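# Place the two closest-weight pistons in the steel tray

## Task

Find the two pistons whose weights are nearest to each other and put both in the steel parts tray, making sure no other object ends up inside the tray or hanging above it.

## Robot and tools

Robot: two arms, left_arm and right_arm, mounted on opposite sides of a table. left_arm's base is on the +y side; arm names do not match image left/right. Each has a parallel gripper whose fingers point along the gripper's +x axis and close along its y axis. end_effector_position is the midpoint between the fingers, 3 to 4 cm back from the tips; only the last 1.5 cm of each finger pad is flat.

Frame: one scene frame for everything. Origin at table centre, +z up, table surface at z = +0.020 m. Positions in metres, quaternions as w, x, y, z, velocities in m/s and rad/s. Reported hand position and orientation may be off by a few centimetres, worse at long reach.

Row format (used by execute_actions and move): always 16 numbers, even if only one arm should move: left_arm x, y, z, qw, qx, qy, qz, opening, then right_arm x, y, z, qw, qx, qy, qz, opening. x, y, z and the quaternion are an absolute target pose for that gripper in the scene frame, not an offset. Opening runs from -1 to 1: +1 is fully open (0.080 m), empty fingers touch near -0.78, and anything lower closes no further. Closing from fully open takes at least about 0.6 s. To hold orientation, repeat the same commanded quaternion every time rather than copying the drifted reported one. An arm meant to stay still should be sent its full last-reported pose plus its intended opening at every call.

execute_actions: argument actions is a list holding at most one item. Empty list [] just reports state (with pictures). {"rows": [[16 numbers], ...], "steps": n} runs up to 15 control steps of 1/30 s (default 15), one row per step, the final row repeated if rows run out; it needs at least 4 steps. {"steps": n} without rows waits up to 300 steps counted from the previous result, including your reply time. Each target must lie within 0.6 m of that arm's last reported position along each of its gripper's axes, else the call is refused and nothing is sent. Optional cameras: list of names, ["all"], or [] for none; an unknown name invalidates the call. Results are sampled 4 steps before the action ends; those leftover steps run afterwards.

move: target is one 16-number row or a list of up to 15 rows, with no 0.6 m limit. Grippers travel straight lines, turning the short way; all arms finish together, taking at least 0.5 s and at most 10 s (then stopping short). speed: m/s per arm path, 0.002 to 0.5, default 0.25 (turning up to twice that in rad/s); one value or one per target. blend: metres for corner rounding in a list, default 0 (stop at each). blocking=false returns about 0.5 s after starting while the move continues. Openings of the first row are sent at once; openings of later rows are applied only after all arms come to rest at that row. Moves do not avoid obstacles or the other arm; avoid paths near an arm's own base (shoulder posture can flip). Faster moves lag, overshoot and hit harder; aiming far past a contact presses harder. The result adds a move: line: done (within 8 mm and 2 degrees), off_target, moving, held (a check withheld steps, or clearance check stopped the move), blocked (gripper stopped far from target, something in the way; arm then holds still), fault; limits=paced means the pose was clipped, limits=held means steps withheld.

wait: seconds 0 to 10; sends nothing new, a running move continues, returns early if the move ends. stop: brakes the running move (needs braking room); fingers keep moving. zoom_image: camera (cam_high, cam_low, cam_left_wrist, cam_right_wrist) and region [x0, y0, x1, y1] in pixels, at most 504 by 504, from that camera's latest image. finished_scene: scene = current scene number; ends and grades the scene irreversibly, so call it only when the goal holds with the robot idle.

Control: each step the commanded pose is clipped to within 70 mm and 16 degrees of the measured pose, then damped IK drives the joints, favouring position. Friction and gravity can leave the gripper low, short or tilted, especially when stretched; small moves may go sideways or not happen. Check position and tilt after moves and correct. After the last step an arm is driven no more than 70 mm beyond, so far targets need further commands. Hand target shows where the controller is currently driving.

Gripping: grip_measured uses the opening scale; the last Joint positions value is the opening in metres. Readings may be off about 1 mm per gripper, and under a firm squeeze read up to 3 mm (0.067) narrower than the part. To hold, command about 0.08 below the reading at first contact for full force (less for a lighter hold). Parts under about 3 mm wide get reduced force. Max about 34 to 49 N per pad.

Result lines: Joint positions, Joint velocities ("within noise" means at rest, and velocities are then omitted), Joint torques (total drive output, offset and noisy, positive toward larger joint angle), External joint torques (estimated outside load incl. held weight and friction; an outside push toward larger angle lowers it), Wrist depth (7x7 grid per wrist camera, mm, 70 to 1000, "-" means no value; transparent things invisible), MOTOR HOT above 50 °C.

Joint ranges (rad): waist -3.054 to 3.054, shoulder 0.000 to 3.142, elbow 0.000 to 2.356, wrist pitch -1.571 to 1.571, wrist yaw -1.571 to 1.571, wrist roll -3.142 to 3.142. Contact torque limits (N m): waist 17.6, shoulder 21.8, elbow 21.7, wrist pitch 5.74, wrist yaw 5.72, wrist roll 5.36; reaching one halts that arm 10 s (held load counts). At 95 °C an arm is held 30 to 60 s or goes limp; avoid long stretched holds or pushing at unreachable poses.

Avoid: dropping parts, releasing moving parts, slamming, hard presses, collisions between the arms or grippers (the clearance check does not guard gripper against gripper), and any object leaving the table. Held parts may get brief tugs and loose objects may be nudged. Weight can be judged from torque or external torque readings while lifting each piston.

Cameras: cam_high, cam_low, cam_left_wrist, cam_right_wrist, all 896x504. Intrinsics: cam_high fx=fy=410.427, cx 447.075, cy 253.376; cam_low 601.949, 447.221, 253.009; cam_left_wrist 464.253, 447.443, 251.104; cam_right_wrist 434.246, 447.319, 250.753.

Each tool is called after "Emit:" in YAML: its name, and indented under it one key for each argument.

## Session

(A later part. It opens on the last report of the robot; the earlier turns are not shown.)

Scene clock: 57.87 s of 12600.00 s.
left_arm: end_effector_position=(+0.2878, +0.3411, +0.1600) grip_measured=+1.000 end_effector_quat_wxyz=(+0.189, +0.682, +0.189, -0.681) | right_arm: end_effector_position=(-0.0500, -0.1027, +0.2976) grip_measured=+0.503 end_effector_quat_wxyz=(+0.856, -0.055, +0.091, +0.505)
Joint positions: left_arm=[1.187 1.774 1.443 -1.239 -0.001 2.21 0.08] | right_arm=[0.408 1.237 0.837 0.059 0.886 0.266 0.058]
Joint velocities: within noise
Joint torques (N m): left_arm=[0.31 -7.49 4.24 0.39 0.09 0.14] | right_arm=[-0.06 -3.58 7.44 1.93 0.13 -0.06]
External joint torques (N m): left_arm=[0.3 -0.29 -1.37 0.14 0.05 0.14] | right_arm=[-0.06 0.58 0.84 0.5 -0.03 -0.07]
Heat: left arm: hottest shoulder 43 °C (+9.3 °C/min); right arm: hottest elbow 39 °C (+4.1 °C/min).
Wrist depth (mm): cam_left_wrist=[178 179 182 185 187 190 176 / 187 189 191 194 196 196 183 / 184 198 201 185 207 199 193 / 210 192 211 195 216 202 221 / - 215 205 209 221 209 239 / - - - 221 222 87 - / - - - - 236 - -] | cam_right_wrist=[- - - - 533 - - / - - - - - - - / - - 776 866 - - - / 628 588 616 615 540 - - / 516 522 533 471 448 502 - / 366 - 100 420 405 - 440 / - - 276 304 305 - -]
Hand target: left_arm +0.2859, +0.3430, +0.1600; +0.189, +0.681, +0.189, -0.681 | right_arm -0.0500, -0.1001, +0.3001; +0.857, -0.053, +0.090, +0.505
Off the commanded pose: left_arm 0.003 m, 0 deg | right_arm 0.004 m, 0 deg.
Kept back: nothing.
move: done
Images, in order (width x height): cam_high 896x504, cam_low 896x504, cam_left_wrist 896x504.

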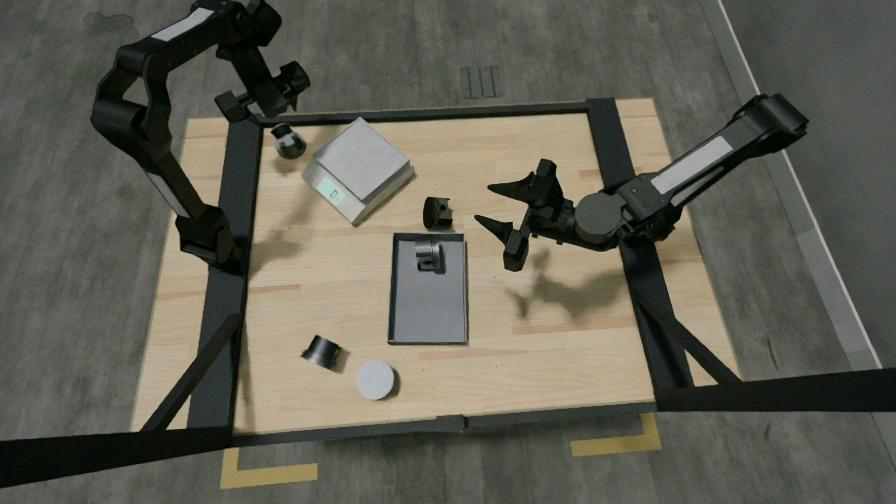

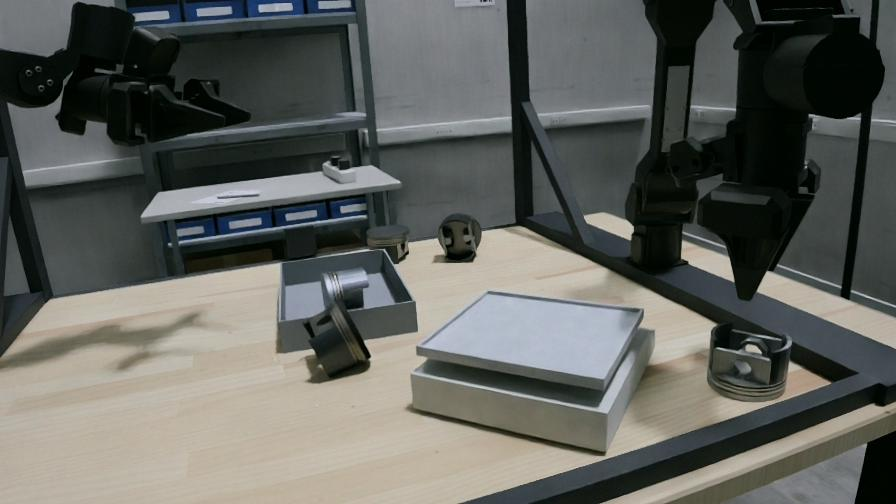

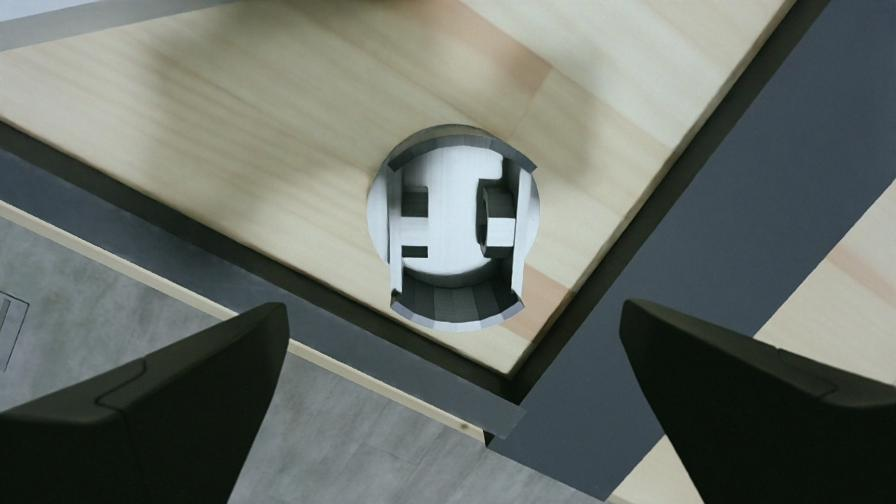

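Emit:
move:
  target: [0.281, 0.341, 0.10, 0.189, 0.6814, 0.189, -0.6814, 1, -0.05, -0.1, 0.3, 0.857, -0.053, 0.09, 0.505, 0.5]
  cameras: ["cam_high","cam_left_wrist","cam_low"]
  speed: 0.2

Emit:
zoom_image:
  camera: "cam_low"
  region: [640, 220, 840, 420]

Scene clock: 59.63 s of 12600.00 s.
left_arm: end_effector_position=(+0.2841, +0.3412, +0.1050) grip_measured=+1.000 end_effector_quat_wxyz=(+0.192, +0.686, +0.186, -0.677) | right_arm: end_effector_position=(-0.0500, -0.1027, +0.2975) grip_measured=+0.503 end_effector_quat_wxyz=(+0.856, -0.055, +0.091, +0.505)
Joint positions: left_arm=[1.183 1.79 1.239 -1.004 -0.001 2.207 0.08] | right_arm=[0.408 1.237 0.837 0.059 0.886 0.266 0.058]
Joint velocities: within noise
Joint torques (N m): left_arm=[-0.41 -5.35 4.2 0.43 0.09 -0.13] | right_arm=[-0.2 -3.55 7.31 1.9 0.13 -0.08]
External joint torques (N m): left_arm=[-0.42 1.76 -1.22 0.14 0.05 -0.13] | right_arm=[-0.2 0.53 0.83 0.51 -0.04 -0.08]
Heat: left arm: hottest shoulder 43 °C (+9.1 °C/min); right arm: hottest elbow 39 °C (+4.0 °C/min).
Wrist depth (mm): cam_left_wrist=[131 131 132 135 136 137 138 / 137 139 140 141 142 144 143 / 145 145 147 134 149 152 134 / 150 154 154 138 157 157 140 / 141 154 161 147 165 148 148 / - - 154 136 175 87 - / - - - 166 170 - -] | cam_right_wrist=[- - - - - - - / - - - - - - - / - - 764 763 - - - / 627 588 622 609 541 - - / 516 510 535 472 449 504 - / 366 - 101 421 407 - 436 / - - 276 304 306 - -]
Hand target: left_arm +0.2810, +0.3410, +0.1001; +0.189, +0.681, +0.189, -0.681 | right_arm -0.0500, -0.1000, +0.2999; +0.857, -0.053, +0.090, +0.505
Off the commanded pose: left_arm 0.006 m, 1 deg | right_arm 0.004 m, 0 deg.
Kept back: nothing.
move: done
Images, in order (width x height): cam_high 896x504, cam_low 896x504, cam_left_wrist 896x504.

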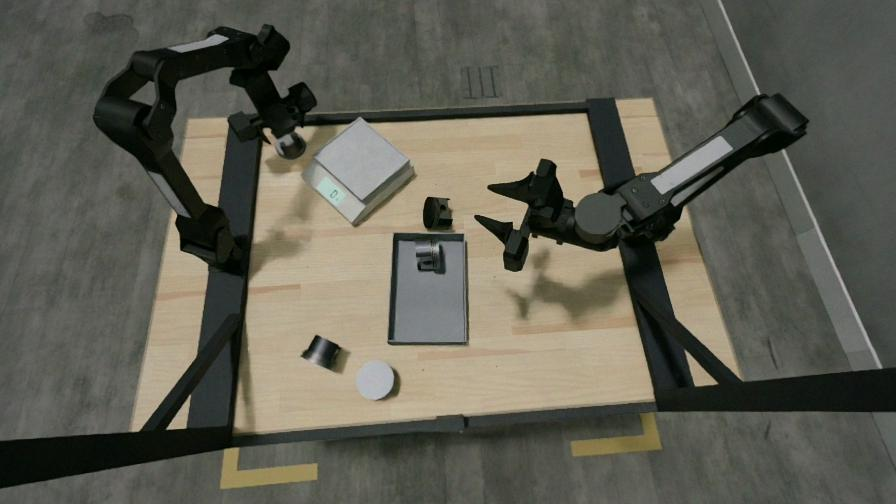

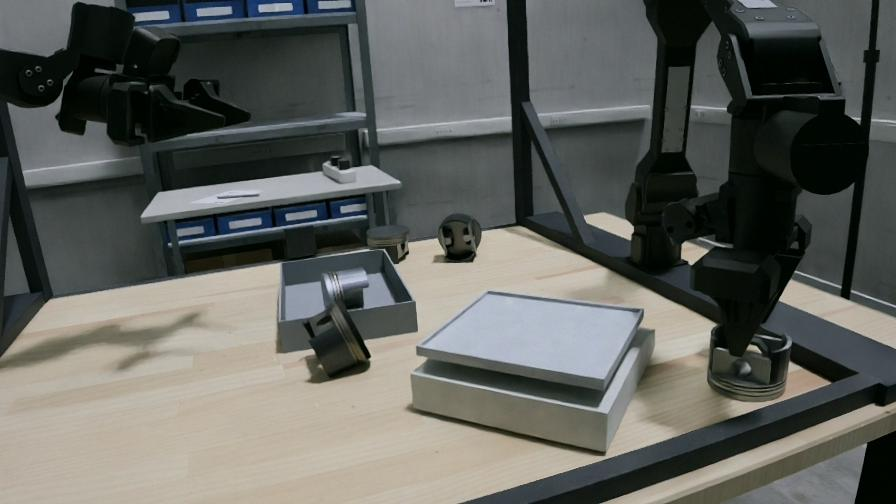

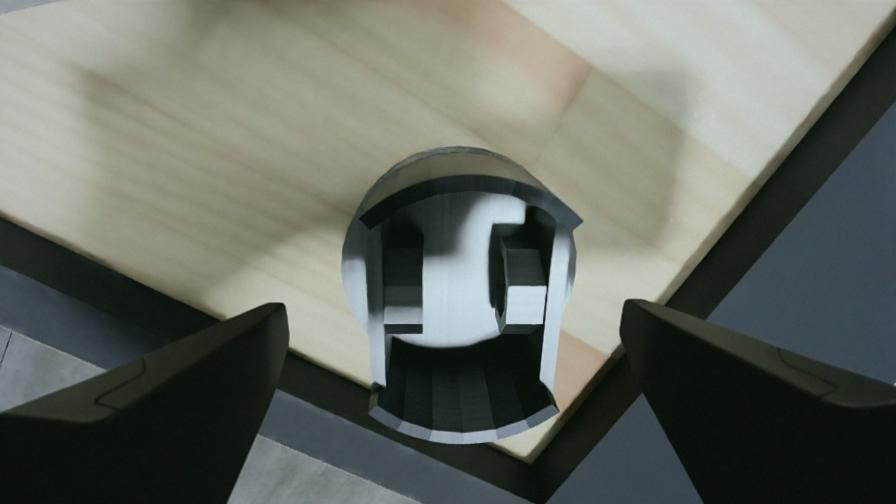

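Scaled by 2.520.

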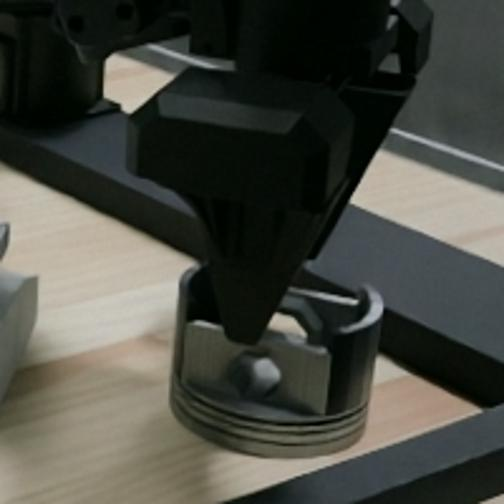

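Emit:
move:
  target:
    - [0.279, 0.343, 0.082, 0.189, 0.6814, 0.189, -0.6814, 1, -0.05, -0.1, 0.3, 0.857, -0.053, 0.09, 0.505, 0.5]
    - [0.279, 0.343, 0.082, 0.189, 0.6814, 0.189, -0.6814, 0.15, -0.05, -0.1, 0.3, 0.857, -0.053, 0.09, 0.505, 0.5]
  cameras: ["cam_left_wrist","cam_low"]
  speed: 0.1

Emit:
zoom_image:
  camera: "cam_low"
  region: [640, 220, 840, 420]

Scene clock: 61.13 s of 12600.00 s.
left_arm: end_effector_position=(+0.2822, +0.3420, +0.0873) grip_measured=+0.287 end_effector_quat_wxyz=(+0.193, +0.687, +0.185, -0.676) | right_arm: end_effector_position=(-0.0500, -0.1027, +0.2975) grip_measured=+0.503 end_effector_quat_wxyz=(+0.856, -0.055, +0.091, +0.505)
Joint positions: left_arm=[1.183 1.804 1.181 -0.93 -0.001 2.207 0.048] | right_arm=[0.408 1.237 0.837 0.059 0.886 0.266 0.058]
Joint velocities: within noise
Joint torques (N m): left_arm=[-0.1 -5.14 3.98 0.42 0.11 -0.01] | right_arm=[-0.34 -3.4 7.24 1.84 0.14 -0.08]
External joint torques (N m): left_arm=[-0.08 2.02 -1.41 0.1 0.07 -0.01] | right_arm=[-0.32 0.8 0.65 0.42 -0.02 -0.08]
Heat: left arm: hottest shoulder 43 °C (+9.1 °C/min); right arm: hottest elbow 39 °C (+4.1 °C/min).
Wrist depth (mm): cam_left_wrist=[116 116 117 118 119 120 121 / 121 122 123 124 125 127 127 / 128 128 129 128 131 134 132 / 134 135 135 119 139 141 127 / 134 142 103 125 106 146 127 / - - 107 132 110 - 135 / - - - 110 108 - -] | cam_right_wrist=[- - - - - - - / - - - - - - - / - - 767 758 - - - / 630 596 622 612 543 - - / 511 516 535 466 451 503 - / 368 - 100 421 408 - 441 / - - 276 305 305 - -]
Hand target: left_arm +0.2789, +0.3430, +0.0820; +0.189, +0.681, +0.189, -0.681 | right_arm -0.0500, -0.1000, +0.2999; +0.857, -0.053, +0.090, +0.505
Off the commanded pose: left_arm 0.006 m, 1 deg | right_arm 0.004 m, 0 deg.
Kept back: nothing.
move: done
Images, in order (width x height): cam_low 896x504, cam_left_wrist 896x504.

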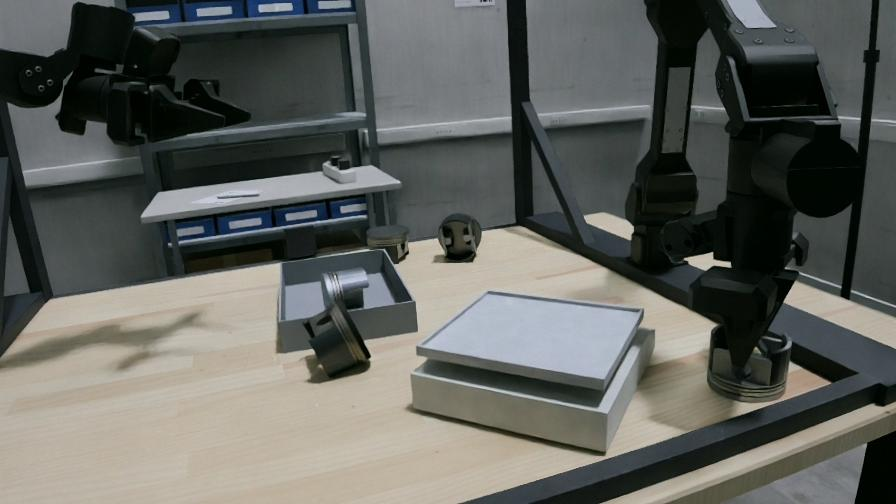

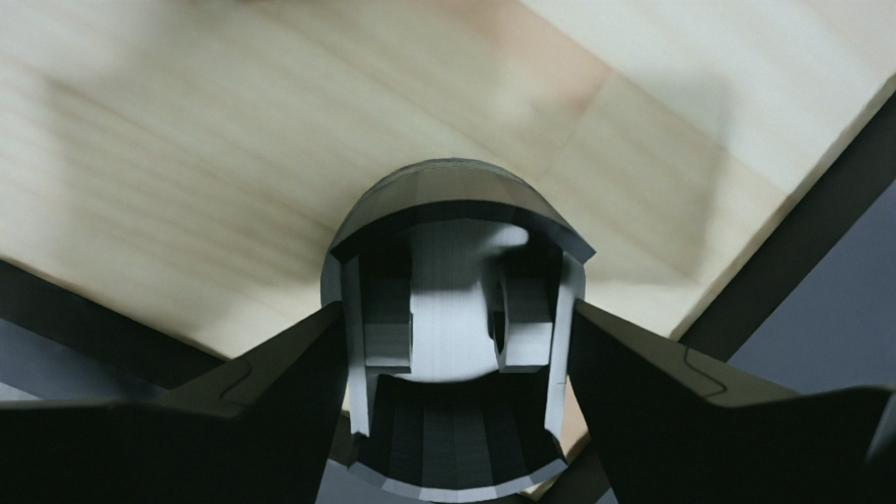

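Scaled by 2.520.

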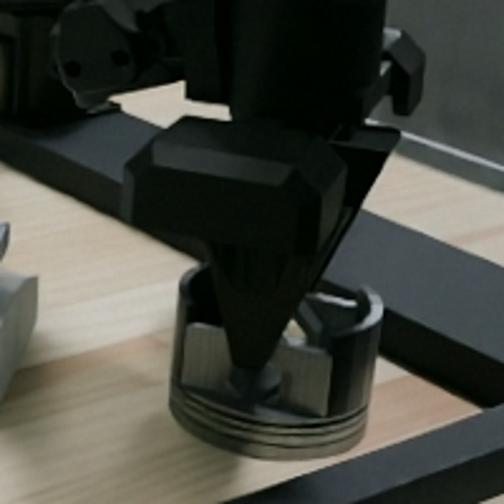

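Emit:
move:
  target:
    - [0.28, 0.338, 0.19, 0.189, 0.6814, 0.189, -0.6814, 0.15, -0.05, -0.1, 0.3, 0.857, -0.053, 0.09, 0.505, 0.5]
    - [0.208, 0.165, 0.19, 0.189, 0.6814, 0.189, -0.6814, 0.15, -0.05, -0.1, 0.3, 0.857, -0.053, 0.09, 0.505, 0.5]
    - [0.208, 0.165, 0.157, 0.189, 0.6814, 0.189, -0.6814, 0.15, -0.05, -0.1, 0.3, 0.857, -0.053, 0.09, 0.505, 0.5]
  speed: [0.2,0.25,0.1]
  blend: [0.03,0.02,0]

Emit:
zoom_image:
  camera: "cam_high"
  region: [310, 160, 370, 210]

Emit:
zoom_image:
  camera: "cam_low"
  region: [400, 190, 680, 420]

Scene clock: 63.43 s of 12600.00 s.
left_arm: end_effector_position=(+0.2077, +0.1636, +0.1599) grip_measured=+0.287 end_effector_quat_wxyz=(+0.190, +0.683, +0.184, -0.681) | right_arm: end_effector_position=(-0.0500, -0.1027, +0.2975) grip_measured=+0.503 end_effector_quat_wxyz=(+0.856, -0.055, +0.091, +0.505)
Joint positions: left_arm=[0.638 1.954 1.677 -1.285 0.001 1.669 0.048] | right_arm=[0.408 1.237 0.837 0.059 0.886 0.266 0.058]
Joint velocities: within noise
Joint torques (N m): left_arm=[0.16 -7.33 4.88 0.43 0.02 -0.14] | right_arm=[-0.29 -3.41 7.42 1.89 0.1 -0.1]
External joint torques (N m): left_arm=[0.17 1.32 -0.83 0.13 -0.03 -0.14] | right_arm=[-0.29 0.76 0.85 0.47 -0.06 -0.1]
Heat: left arm: hottest shoulder 43 °C (+9.1 °C/min); right arm: hottest elbow 40 °C (+5.0 °C/min).
Wrist depth (mm): cam_left_wrist=[178 124 125 125 128 157 190 / 185 127 130 133 134 138 201 / 194 137 137 127 142 171 212 / 204 202 143 119 149 181 224 / 214 218 103 125 - 198 238 / 205 - 107 132 110 - 250 / - - - 110 108 - -] | cam_right_wrist=[- - - - 361 335 - / - - - - 380 - - / - - 726 805 381 - - / 622 593 618 611 493 - - / 514 517 533 472 449 502 - / 367 - 100 421 408 - 438 / - - 276 303 307 - -]
Hand target: left_arm +0.2080, +0.1651, +0.1570; +0.189, +0.681, +0.189, -0.681 | right_arm -0.0500, -0.1000, +0.2999; +0.857, -0.053, +0.090, +0.505
Off the commanded pose: left_arm 0.003 m, 1 deg | right_arm 0.004 m, 0 deg.
Kept back: nothing.
move: done; blend cut to 0.0165 m at target 2

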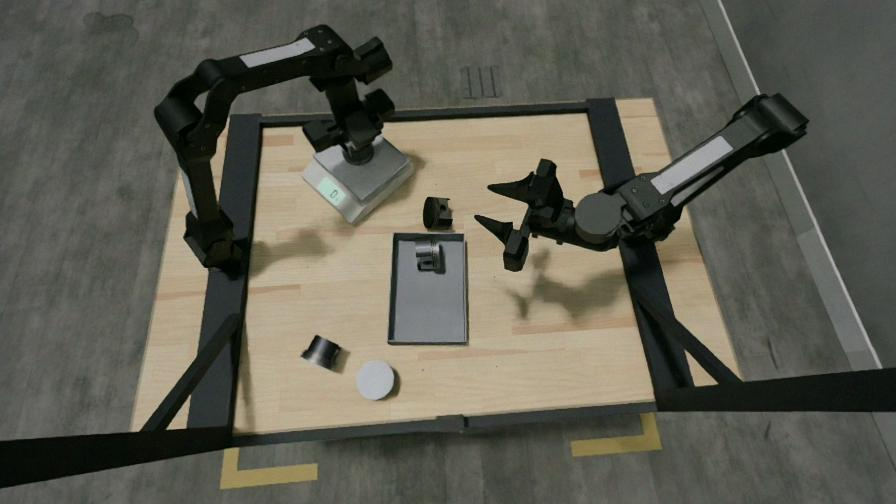

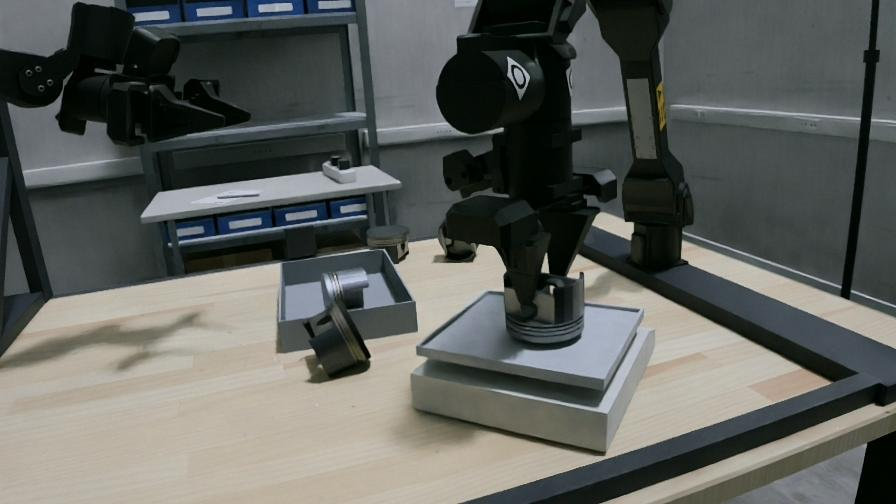

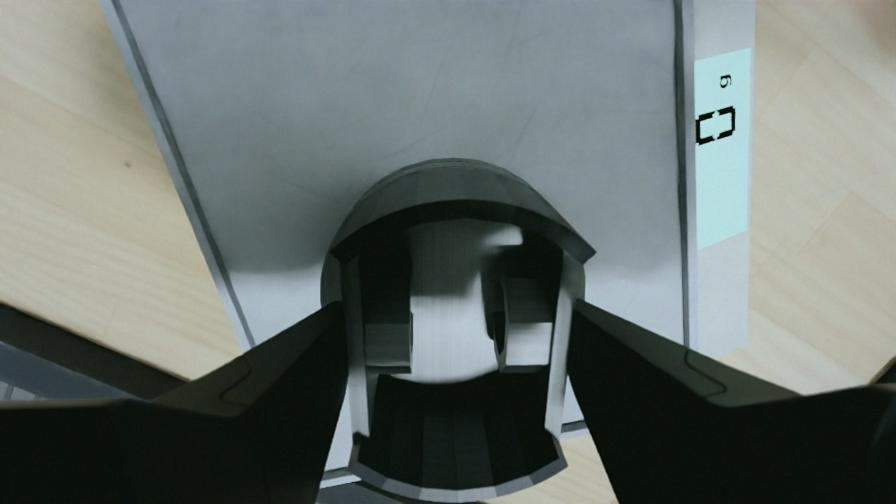

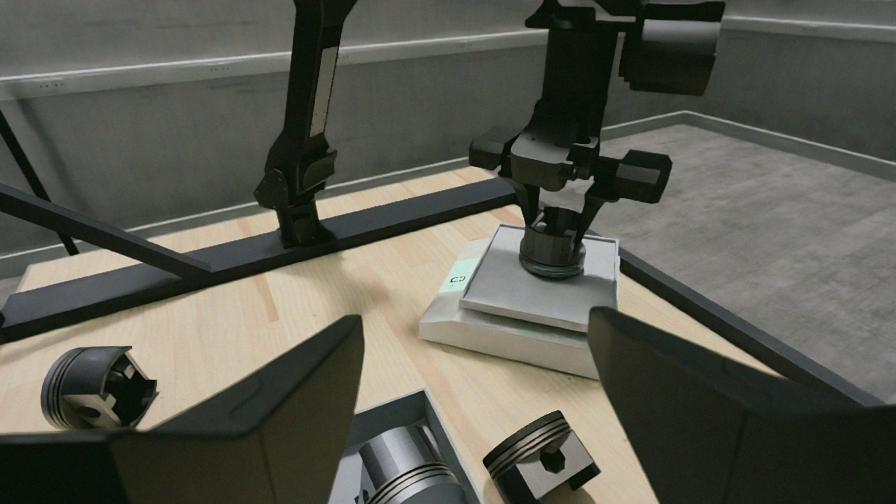

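Scaled by 8.400.

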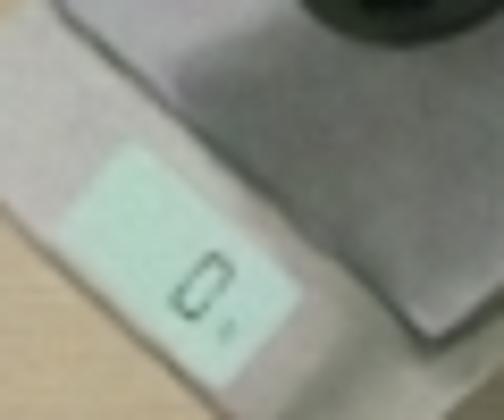

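Scaled by 1.800.

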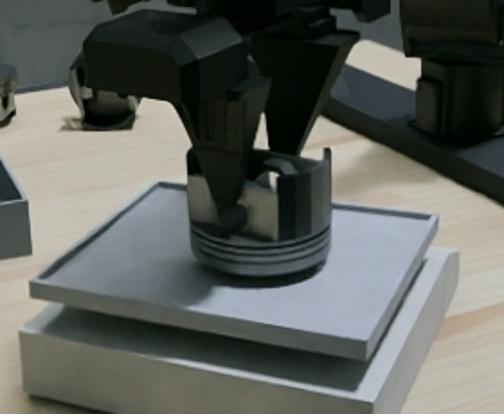

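Emit:
move:
  target: [0.208, 0.165, 0.1515, 0.189, 0.6814, 0.189, -0.6814, 0.15, -0.05, -0.1, 0.3, 0.857, -0.053, 0.09, 0.505, 0.5]
  speed: 0.04
  cameras: ["cam_left_wrist"]

Scene clock: 64.37 s of 12600.00 s.
left_arm: end_effector_position=(+0.2079, +0.1634, +0.1551) grip_measured=+0.287 end_effector_quat_wxyz=(+0.190, +0.683, +0.183, -0.681) | right_arm: end_effector_position=(-0.0500, -0.1027, +0.2975) grip_measured=+0.503 end_effector_quat_wxyz=(+0.856, -0.055, +0.091, +0.505)
Joint positions: left_arm=[0.638 1.954 1.658 -1.264 0.001 1.669 0.048] | right_arm=[0.408 1.237 0.837 0.059 0.886 0.266 0.058]
Joint velocities: within noise
Joint torques (N m): left_arm=[0.18 -7.18 4.73 0.43 0.02 -0.13] | right_arm=[-0.36 -3.37 7.31 1.89 0.13 -0.07]
External joint torques (N m): left_arm=[0.13 1.47 -1 0.11 -0.03 -0.13] | right_arm=[-0.38 0.75 0.77 0.48 -0.02 -0.07]
Heat: left arm: hottest shoulder 43 °C (+9.1 °C/min); right arm: hottest elbow 40 °C (+5.1 °C/min).
Wrist depth (mm): cam_left_wrist=[170 118 120 121 124 126 185 / 180 124 125 127 129 132 195 / 190 131 132 120 136 140 206 / 200 142 138 119 142 149 219 / 210 213 103 125 106 192 233 / - - 107 132 110 - 242 / - - - 110 108 - -] | cam_right_wrist=[- - - - 358 - - / - - - - 380 - - / - - 727 768 381 - - / 623 594 616 616 490 - - / 516 519 529 469 451 502 - / 368 - 100 418 406 - 438 / - - 276 303 305 - -]
Hand target: left_arm +0.2080, +0.1650, +0.1515; +0.189, +0.681, +0.189, -0.681 | right_arm -0.0500, -0.1000, +0.2999; +0.857, -0.053, +0.090, +0.505
Off the commanded pose: left_arm 0.004 m, 1 deg | right_arm 0.004 m, 0 deg.
Kept back: nothing.
move: done
Images, in order (width x height): cam_left_wrist 896x504.

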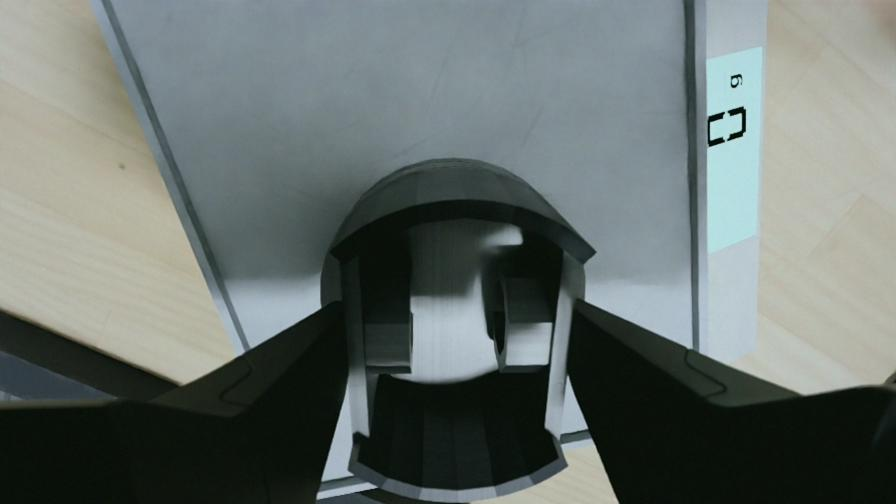

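Emit:
move:
  target: [0.208, 0.165, 0.1485, 0.189, 0.6814, 0.189, -0.6814, 0.15, -0.05, -0.1, 0.3, 0.857, -0.053, 0.09, 0.505, 0.5]
  speed: 0.04
  cameras: ["cam_left_wrist"]

Scene clock: 65.30 s of 12600.00 s.
left_arm: end_effector_position=(+0.2079, +0.1633, +0.1524) grip_measured=+0.287 end_effector_quat_wxyz=(+0.191, +0.683, +0.183, -0.681) | right_arm: end_effector_position=(-0.0500, -0.1027, +0.2975) grip_measured=+0.503 end_effector_quat_wxyz=(+0.856, -0.055, +0.091, +0.505)
Joint positions: left_arm=[0.638 1.954 1.647 -1.252 0.001 1.669 0.048] | right_arm=[0.408 1.237 0.837 0.059 0.886 0.266 0.058]
Joint velocities: within noise
Joint torques (N m): left_arm=[0.19 -7.06 4.77 0.43 0.01 -0.13] | right_arm=[-0.33 -3.66 7.34 1.9 0.13 -0.06]
External joint torques (N m): left_arm=[0.19 1.64 -1 0.11 -0.04 -0.13] | right_arm=[-0.32 0.43 0.86 0.5 -0.03 -0.07]
Heat: left arm: hottest shoulder 43 °C (+9.1 °C/min); right arm: hottest elbow 40 °C (+4.0 °C/min).
Wrist depth (mm): cam_left_wrist=[114 116 118 119 120 123 182 / 178 121 124 125 127 129 193 / 188 128 130 119 133 138 203 / 198 137 136 119 139 147 216 / 207 209 103 125 106 185 228 / 198 - 107 132 110 - 238 / - - - 110 108 - -] | cam_right_wrist=[- - - - 357 - - / - - - - 384 - - / - - 723 817 376 - - / 629 594 621 613 491 - - / 512 519 533 469 451 504 - / 365 - 100 422 406 - 436 / - - 275 303 304 - -]
Hand target: left_arm +0.2080, +0.1650, +0.1485; +0.189, +0.681, +0.189, -0.681 | right_arm -0.0500, -0.1000, +0.2999; +0.857, -0.053, +0.090, +0.505
Off the commanded pose: left_arm 0.004 m, 1 deg | right_arm 0.004 m, 0 deg.
Kept back: nothing.
move: done
Images, in order (width x height): cam_left_wrist 896x504.

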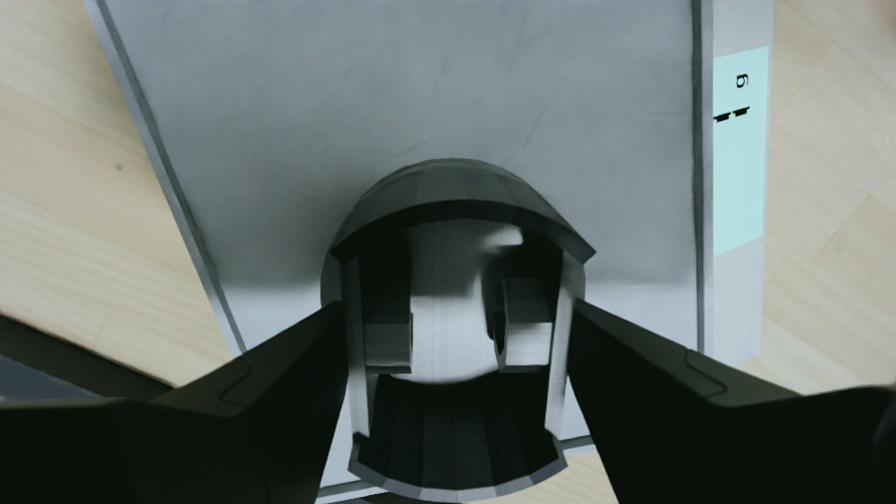

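Emit:
move:
  target: [0.208, 0.165, 0.148, 0.189, 0.6814, 0.189, -0.6814, 0.65, -0.05, -0.1, 0.3, 0.857, -0.053, 0.09, 0.505, 0.5]
  speed: 0.04
  cameras: ["cam_left_wrist", "cam_high"]

Emit:
zoom_image:
  camera: "cam_left_wrist"
  region: [650, 20, 850, 270]

Emit:
zoom_image:
  camera: "cam_high"
  region: [290, 150, 480, 280]

Scene clock: 66.23 s of 12600.00 s.
left_arm: end_effector_position=(+0.2081, +0.1631, +0.1524) grip_measured=+0.647 end_effector_quat_wxyz=(+0.191, +0.683, +0.182, -0.681) | right_arm: end_effector_position=(-0.0500, -0.1027, +0.2975) grip_measured=+0.503 end_effector_quat_wxyz=(+0.856, -0.055, +0.091, +0.505)
Joint positions: left_arm=[0.638 1.954 1.647 -1.25 0.001 1.669 0.064] | right_arm=[0.408 1.237 0.837 0.059 0.886 0.266 0.058]
Joint velocities: within noise
Joint torques (N m): left_arm=[0.17 -7 4.55 0.44 0.01 -0.12] | right_arm=[-0.28 -3.46 7.48 1.91 0.12 -0.06]
External joint torques (N m): left_arm=[0.09 1.65 -1.19 0.12 -0.03 -0.12] | right_arm=[-0.24 0.7 0.91 0.49 -0.05 -0.07]
Heat: left arm: hottest shoulder 43 °C (+9.1 °C/min); right arm: hottest elbow 40 °C (+4.1 °C/min).
Wrist depth (mm): cam_left_wrist=[167 117 118 119 121 123 183 / 179 122 124 125 127 129 192 / 189 129 131 120 134 139 203 / 198 140 136 120 139 147 215 / 209 209 104 106 107 185 228 / - - 113 131 121 - 239 / - - 165 111 163 - -] | cam_right_wrist=[- - - - 359 - - / - - - - 384 - - / - - 723 803 381 - - / 625 586 619 606 491 - - / 515 518 534 473 451 500 - / 366 - 100 421 406 - 438 / - - 276 303 306 - -]
Hand target: left_arm +0.2080, +0.1651, +0.1480; +0.189, +0.681, +0.189, -0.681 | right_arm -0.0500, -0.1000, +0.2999; +0.857, -0.053, +0.090, +0.505
Off the commanded pose: left_arm 0.005 m, 1 deg | right_arm 0.004 m, 0 deg.
Kept back: nothing.
move: done
Images, in order (width x height): cam_high 896x504, cam_left_wrist 896x504.

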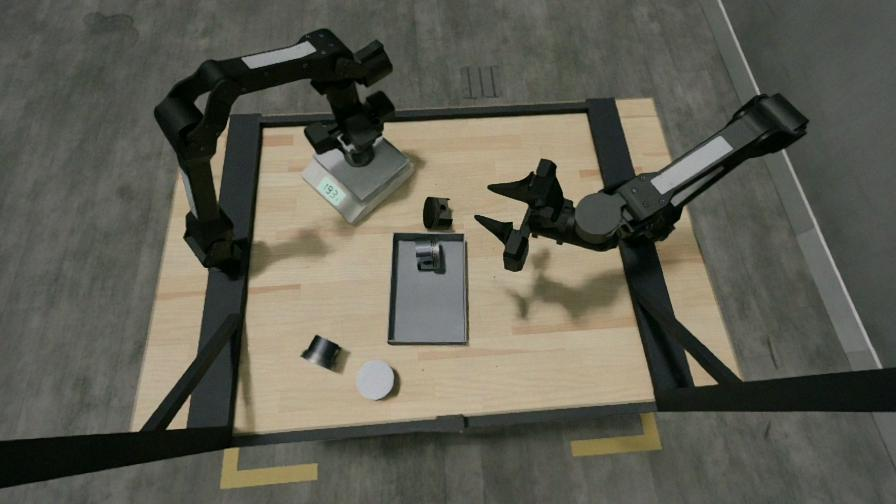

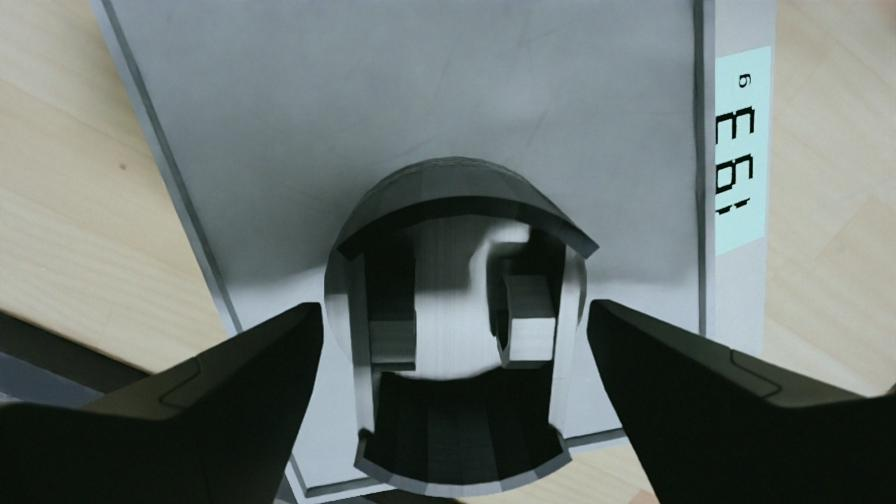

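Scaled by 2.016.

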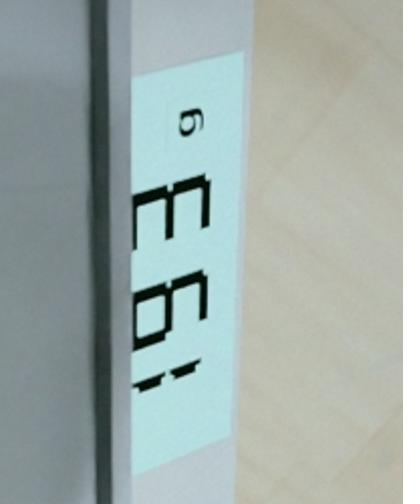

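Scaled by 2.653.

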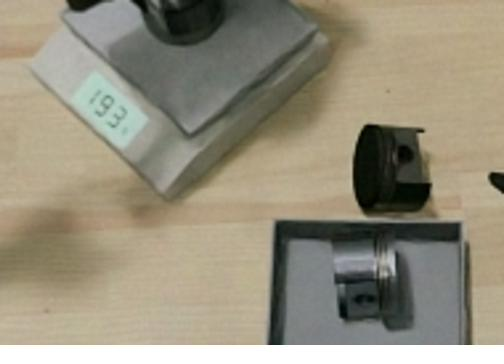

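Emit:
move:
  target: [0.208, 0.165, 0.148, 0.189, 0.6814, 0.189, -0.6814, 0.15, -0.05, -0.1, 0.3, 0.857, -0.053, 0.09, 0.505, 0.5]
  cameras: []

Emit:
move:
  target:
    - [0.2, 0.165, 0.18, 0.189, 0.6814, 0.189, -0.6814, 0.15, -0.05, -0.1, 0.3, 0.857, -0.053, 0.09, 0.505, 0.5]
    - [0.01, 0.235, 0.17, 0.189, 0.6814, 0.189, -0.6814, 0.15, -0.05, -0.1, 0.3, 0.857, -0.053, 0.09, 0.505, 0.5]
    - [0.0, 0.24, 0.096, 0.189, 0.6814, 0.189, -0.6814, 0.15, -0.05, -0.1, 0.3, 0.857, -0.053, 0.09, 0.505, 0.5]
  speed: [0.2,0.3,0.15]
  blend: [0.02,0.02,0]
  cameras: ["cam_low","cam_left_wrist","cam_high"]

Emit:
zoom_image:
  camera: "cam_low"
  region: [440, 190, 640, 340]

Scene clock: 67.30 s of 12600.00 s.
left_arm: end_effector_position=(+0.2080, +0.1632, +0.1524) grip_measured=+0.287 end_effector_quat_wxyz=(+0.191, +0.683, +0.183, -0.681) | right_arm: end_effector_position=(-0.0500, -0.1027, +0.2975) grip_measured=+0.503 end_effector_quat_wxyz=(+0.856, -0.055, +0.091, +0.505)
Joint positions: left_arm=[0.638 1.954 1.647 -1.251 0.001 1.669 0.048] | right_arm=[0.408 1.237 0.837 0.059 0.886 0.266 0.058]
Joint velocities: within noise
Joint torques (N m): left_arm=[0.17 -7.04 4.55 0.5 0.01 -0.13] | right_arm=[-0.45 -3.47 7.48 1.91 0.09 -0.09]
External joint torques (N m): left_arm=[0.23 1.52 -1.14 0.18 -0.05 -0.13] | right_arm=[-0.45 0.63 0.97 0.5 -0.07 -0.09]
Heat: left arm: hottest shoulder 44 °C (+10.1 °C/min); right arm: hottest elbow 40 °C (+4.0 °C/min).
Wrist depth (mm): cam_left_wrist=[167 117 119 120 122 123 182 / 179 123 124 126 128 130 193 / 189 130 130 118 134 139 203 / 198 140 136 120 139 147 215 / 209 211 105 124 107 185 228 / - - 107 131 117 - 238 / - - - 112 108 - -] | cam_right_wrist=[- - - - 356 - - / - - - - 384 - - / - - 721 832 380 - - / 630 594 622 624 493 - - / 513 518 537 472 451 504 - / 366 - 100 422 407 - 434 / - - 274 304 305 - -]
Hand target: left_arm +0.2080, +0.1651, +0.1480; +0.189, +0.681, +0.189, -0.681 | right_arm -0.0500, -0.1000, +0.2999; +0.857, -0.053, +0.090, +0.505
Off the commanded pose: left_arm 0.005 m, 1 deg | right_arm 0.004 m, 0 deg.
Kept back: nothing.
move: done
No camera images: "cameras" was empty.

Scene clock: 69.10 s of 12600.00 s.
left_arm: end_effector_position=(+0.0006, +0.2384, +0.0983) grip_measured=+0.287 end_effector_quat_wxyz=(+0.192, +0.680, +0.186, -0.683) | right_arm: end_effector_position=(-0.0500, -0.1027, +0.2975) grip_measured=+0.503 end_effector_quat_wxyz=(+0.856, -0.055, +0.091, +0.505)
Joint positions: left_arm=[0.065 1.449 0.852 -0.965 0.003 1.09 0.048] | right_arm=[0.408 1.237 0.837 0.059 0.886 0.266 0.058]
Joint velocities: within noise
Joint torques (N m): left_arm=[-0.42 -3.25 4.47 0.48 -0.04 -0.14] | right_arm=[-0.21 -3.46 7.46 1.92 0.13 -0.09]
External joint torques (N m): left_arm=[-0.41 1.23 -0.94 0.15 -0.09 -0.14] | right_arm=[-0.21 0.68 0.92 0.51 -0.04 -0.09]
Heat: left arm: hottest shoulder 44 °C (+9.1 °C/min); right arm: hottest elbow 40 °C (+4.1 °C/min).
Wrist depth (mm): cam_left_wrist=[125 126 128 129 132 132 134 / 131 133 134 137 138 139 141 / 138 139 140 125 144 147 150 / 146 148 147 121 151 155 157 / 153 152 105 124 107 165 168 / - - 108 132 117 - 176 / - - - 112 108 - -] | cam_right_wrist=[- - 327 - - - - / - - 325 - - - - / - - 380 820 - - - / 627 591 386 551 547 - - / 516 522 472 472 450 505 - / 368 - 100 423 408 - 437 / - - 276 304 306 - -]
Hand target: left_arm +0.0000, +0.2400, +0.0960; +0.189, +0.681, +0.189, -0.681 | right_arm -0.0500, -0.1000, +0.2999; +0.857, -0.053, +0.090, +0.505
Off the commanded pose: left_arm 0.003 m, 1 deg | right_arm 0.004 m, 0 deg.
Kept back: nothing.
move: done; blend cut to 0.0165 m at target 1
Images, in order (width x height): cam_high 896x504, cam_low 896x504, cam_left_wrist 896x504.

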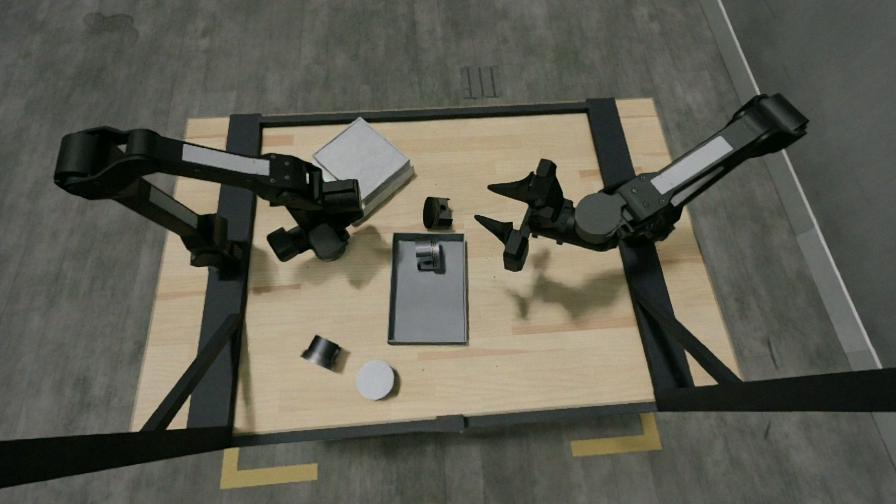

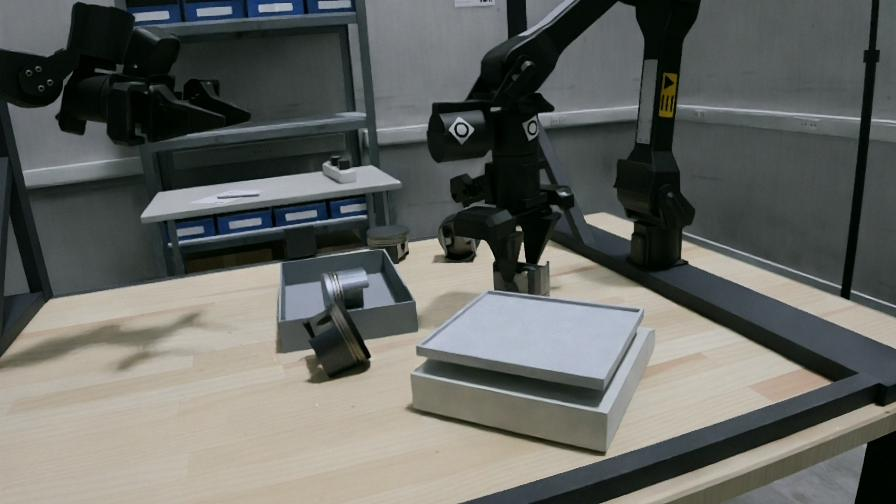

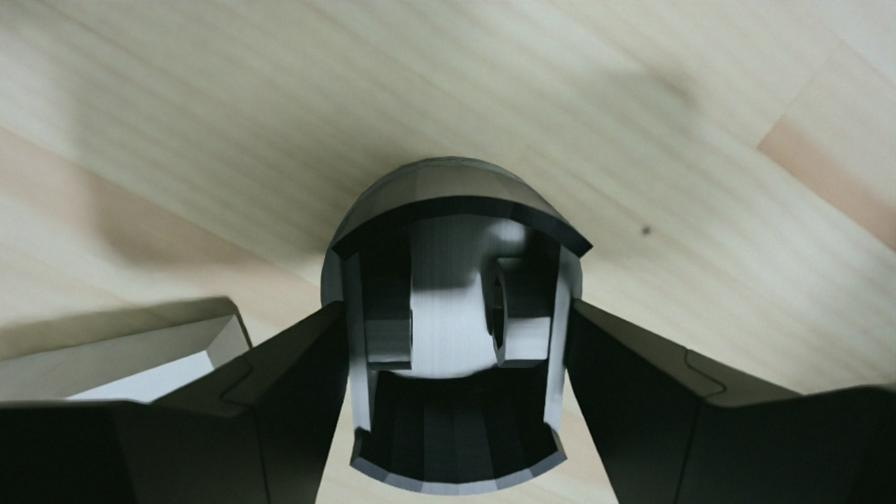

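Scaled by 2.520.

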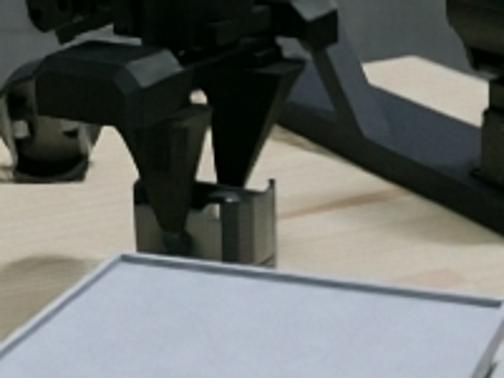

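Emit:
move:
  target:
    - [0.0, 0.24, 0.084, 0.189, 0.6814, 0.189, -0.6814, 0.15, -0.05, -0.1, 0.3, 0.857, -0.053, 0.09, 0.505, 0.5]
  speed: 0.06
  cameras: ["cam_low"]

Scene clock: 70.03 s of 12600.00 s.
left_arm: end_effector_position=(+0.0007, +0.2377, +0.0876) grip_measured=+0.287 end_effector_quat_wxyz=(+0.193, +0.680, +0.185, -0.683) | right_arm: end_effector_position=(-0.0500, -0.1027, +0.2975) grip_measured=+0.503 end_effector_quat_wxyz=(+0.856, -0.055, +0.091, +0.505)
Joint positions: left_arm=[0.065 1.466 0.821 -0.914 0.002 1.09 0.048] | right_arm=[0.408 1.237 0.837 0.059 0.886 0.266 0.058]
Joint velocities: within noise
Joint torques (N m): left_arm=[-0.41 -3 4.04 0.69 -0.04 -0.13] | right_arm=[-0.1 -3.48 7.31 1.9 0.16 -0.08]
External joint torques (N m): left_arm=[-0.42 1.53 -1.32 0.34 -0.08 -0.13] | right_arm=[-0.1 0.63 0.8 0.49 0 -0.08]
Heat: left arm: hottest shoulder 43 °C (+8.1 °C/min); right arm: hottest elbow 40 °C (+4.1 °C/min).
Wrist depth (mm): cam_left_wrist=[117 117 119 120 121 123 125 / 122 124 125 126 127 129 130 / 129 130 130 129 134 137 138 / 135 137 136 120 140 144 146 / 143 143 104 124 107 152 155 / - - 108 131 117 - 162 / - - - 112 111 - -] | cam_right_wrist=[- - 336 - - - - / - - 335 - - - - / - - 371 814 - - - / 626 592 385 545 541 - - / 513 519 489 468 451 501 - / 366 - 100 419 408 - 437 / - - 275 304 305 - -]
Hand target: left_arm +0.0001, +0.2400, +0.0840; +0.189, +0.681, +0.189, -0.681 | right_arm -0.0500, -0.1000, +0.2999; +0.857, -0.053, +0.090, +0.505
Off the commanded pose: left_arm 0.004 m, 1 deg | right_arm 0.004 m, 0 deg.
Kept back: nothing.
move: done
Images, in order (width x height): cam_low 896x504.

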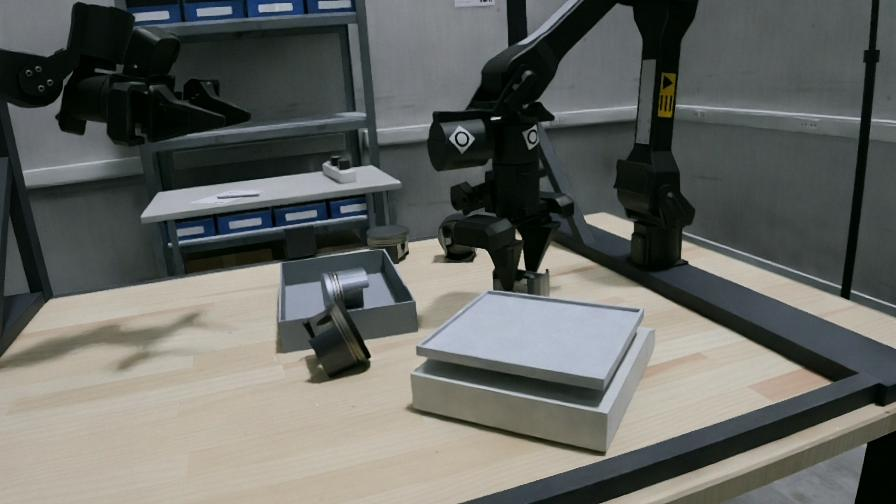

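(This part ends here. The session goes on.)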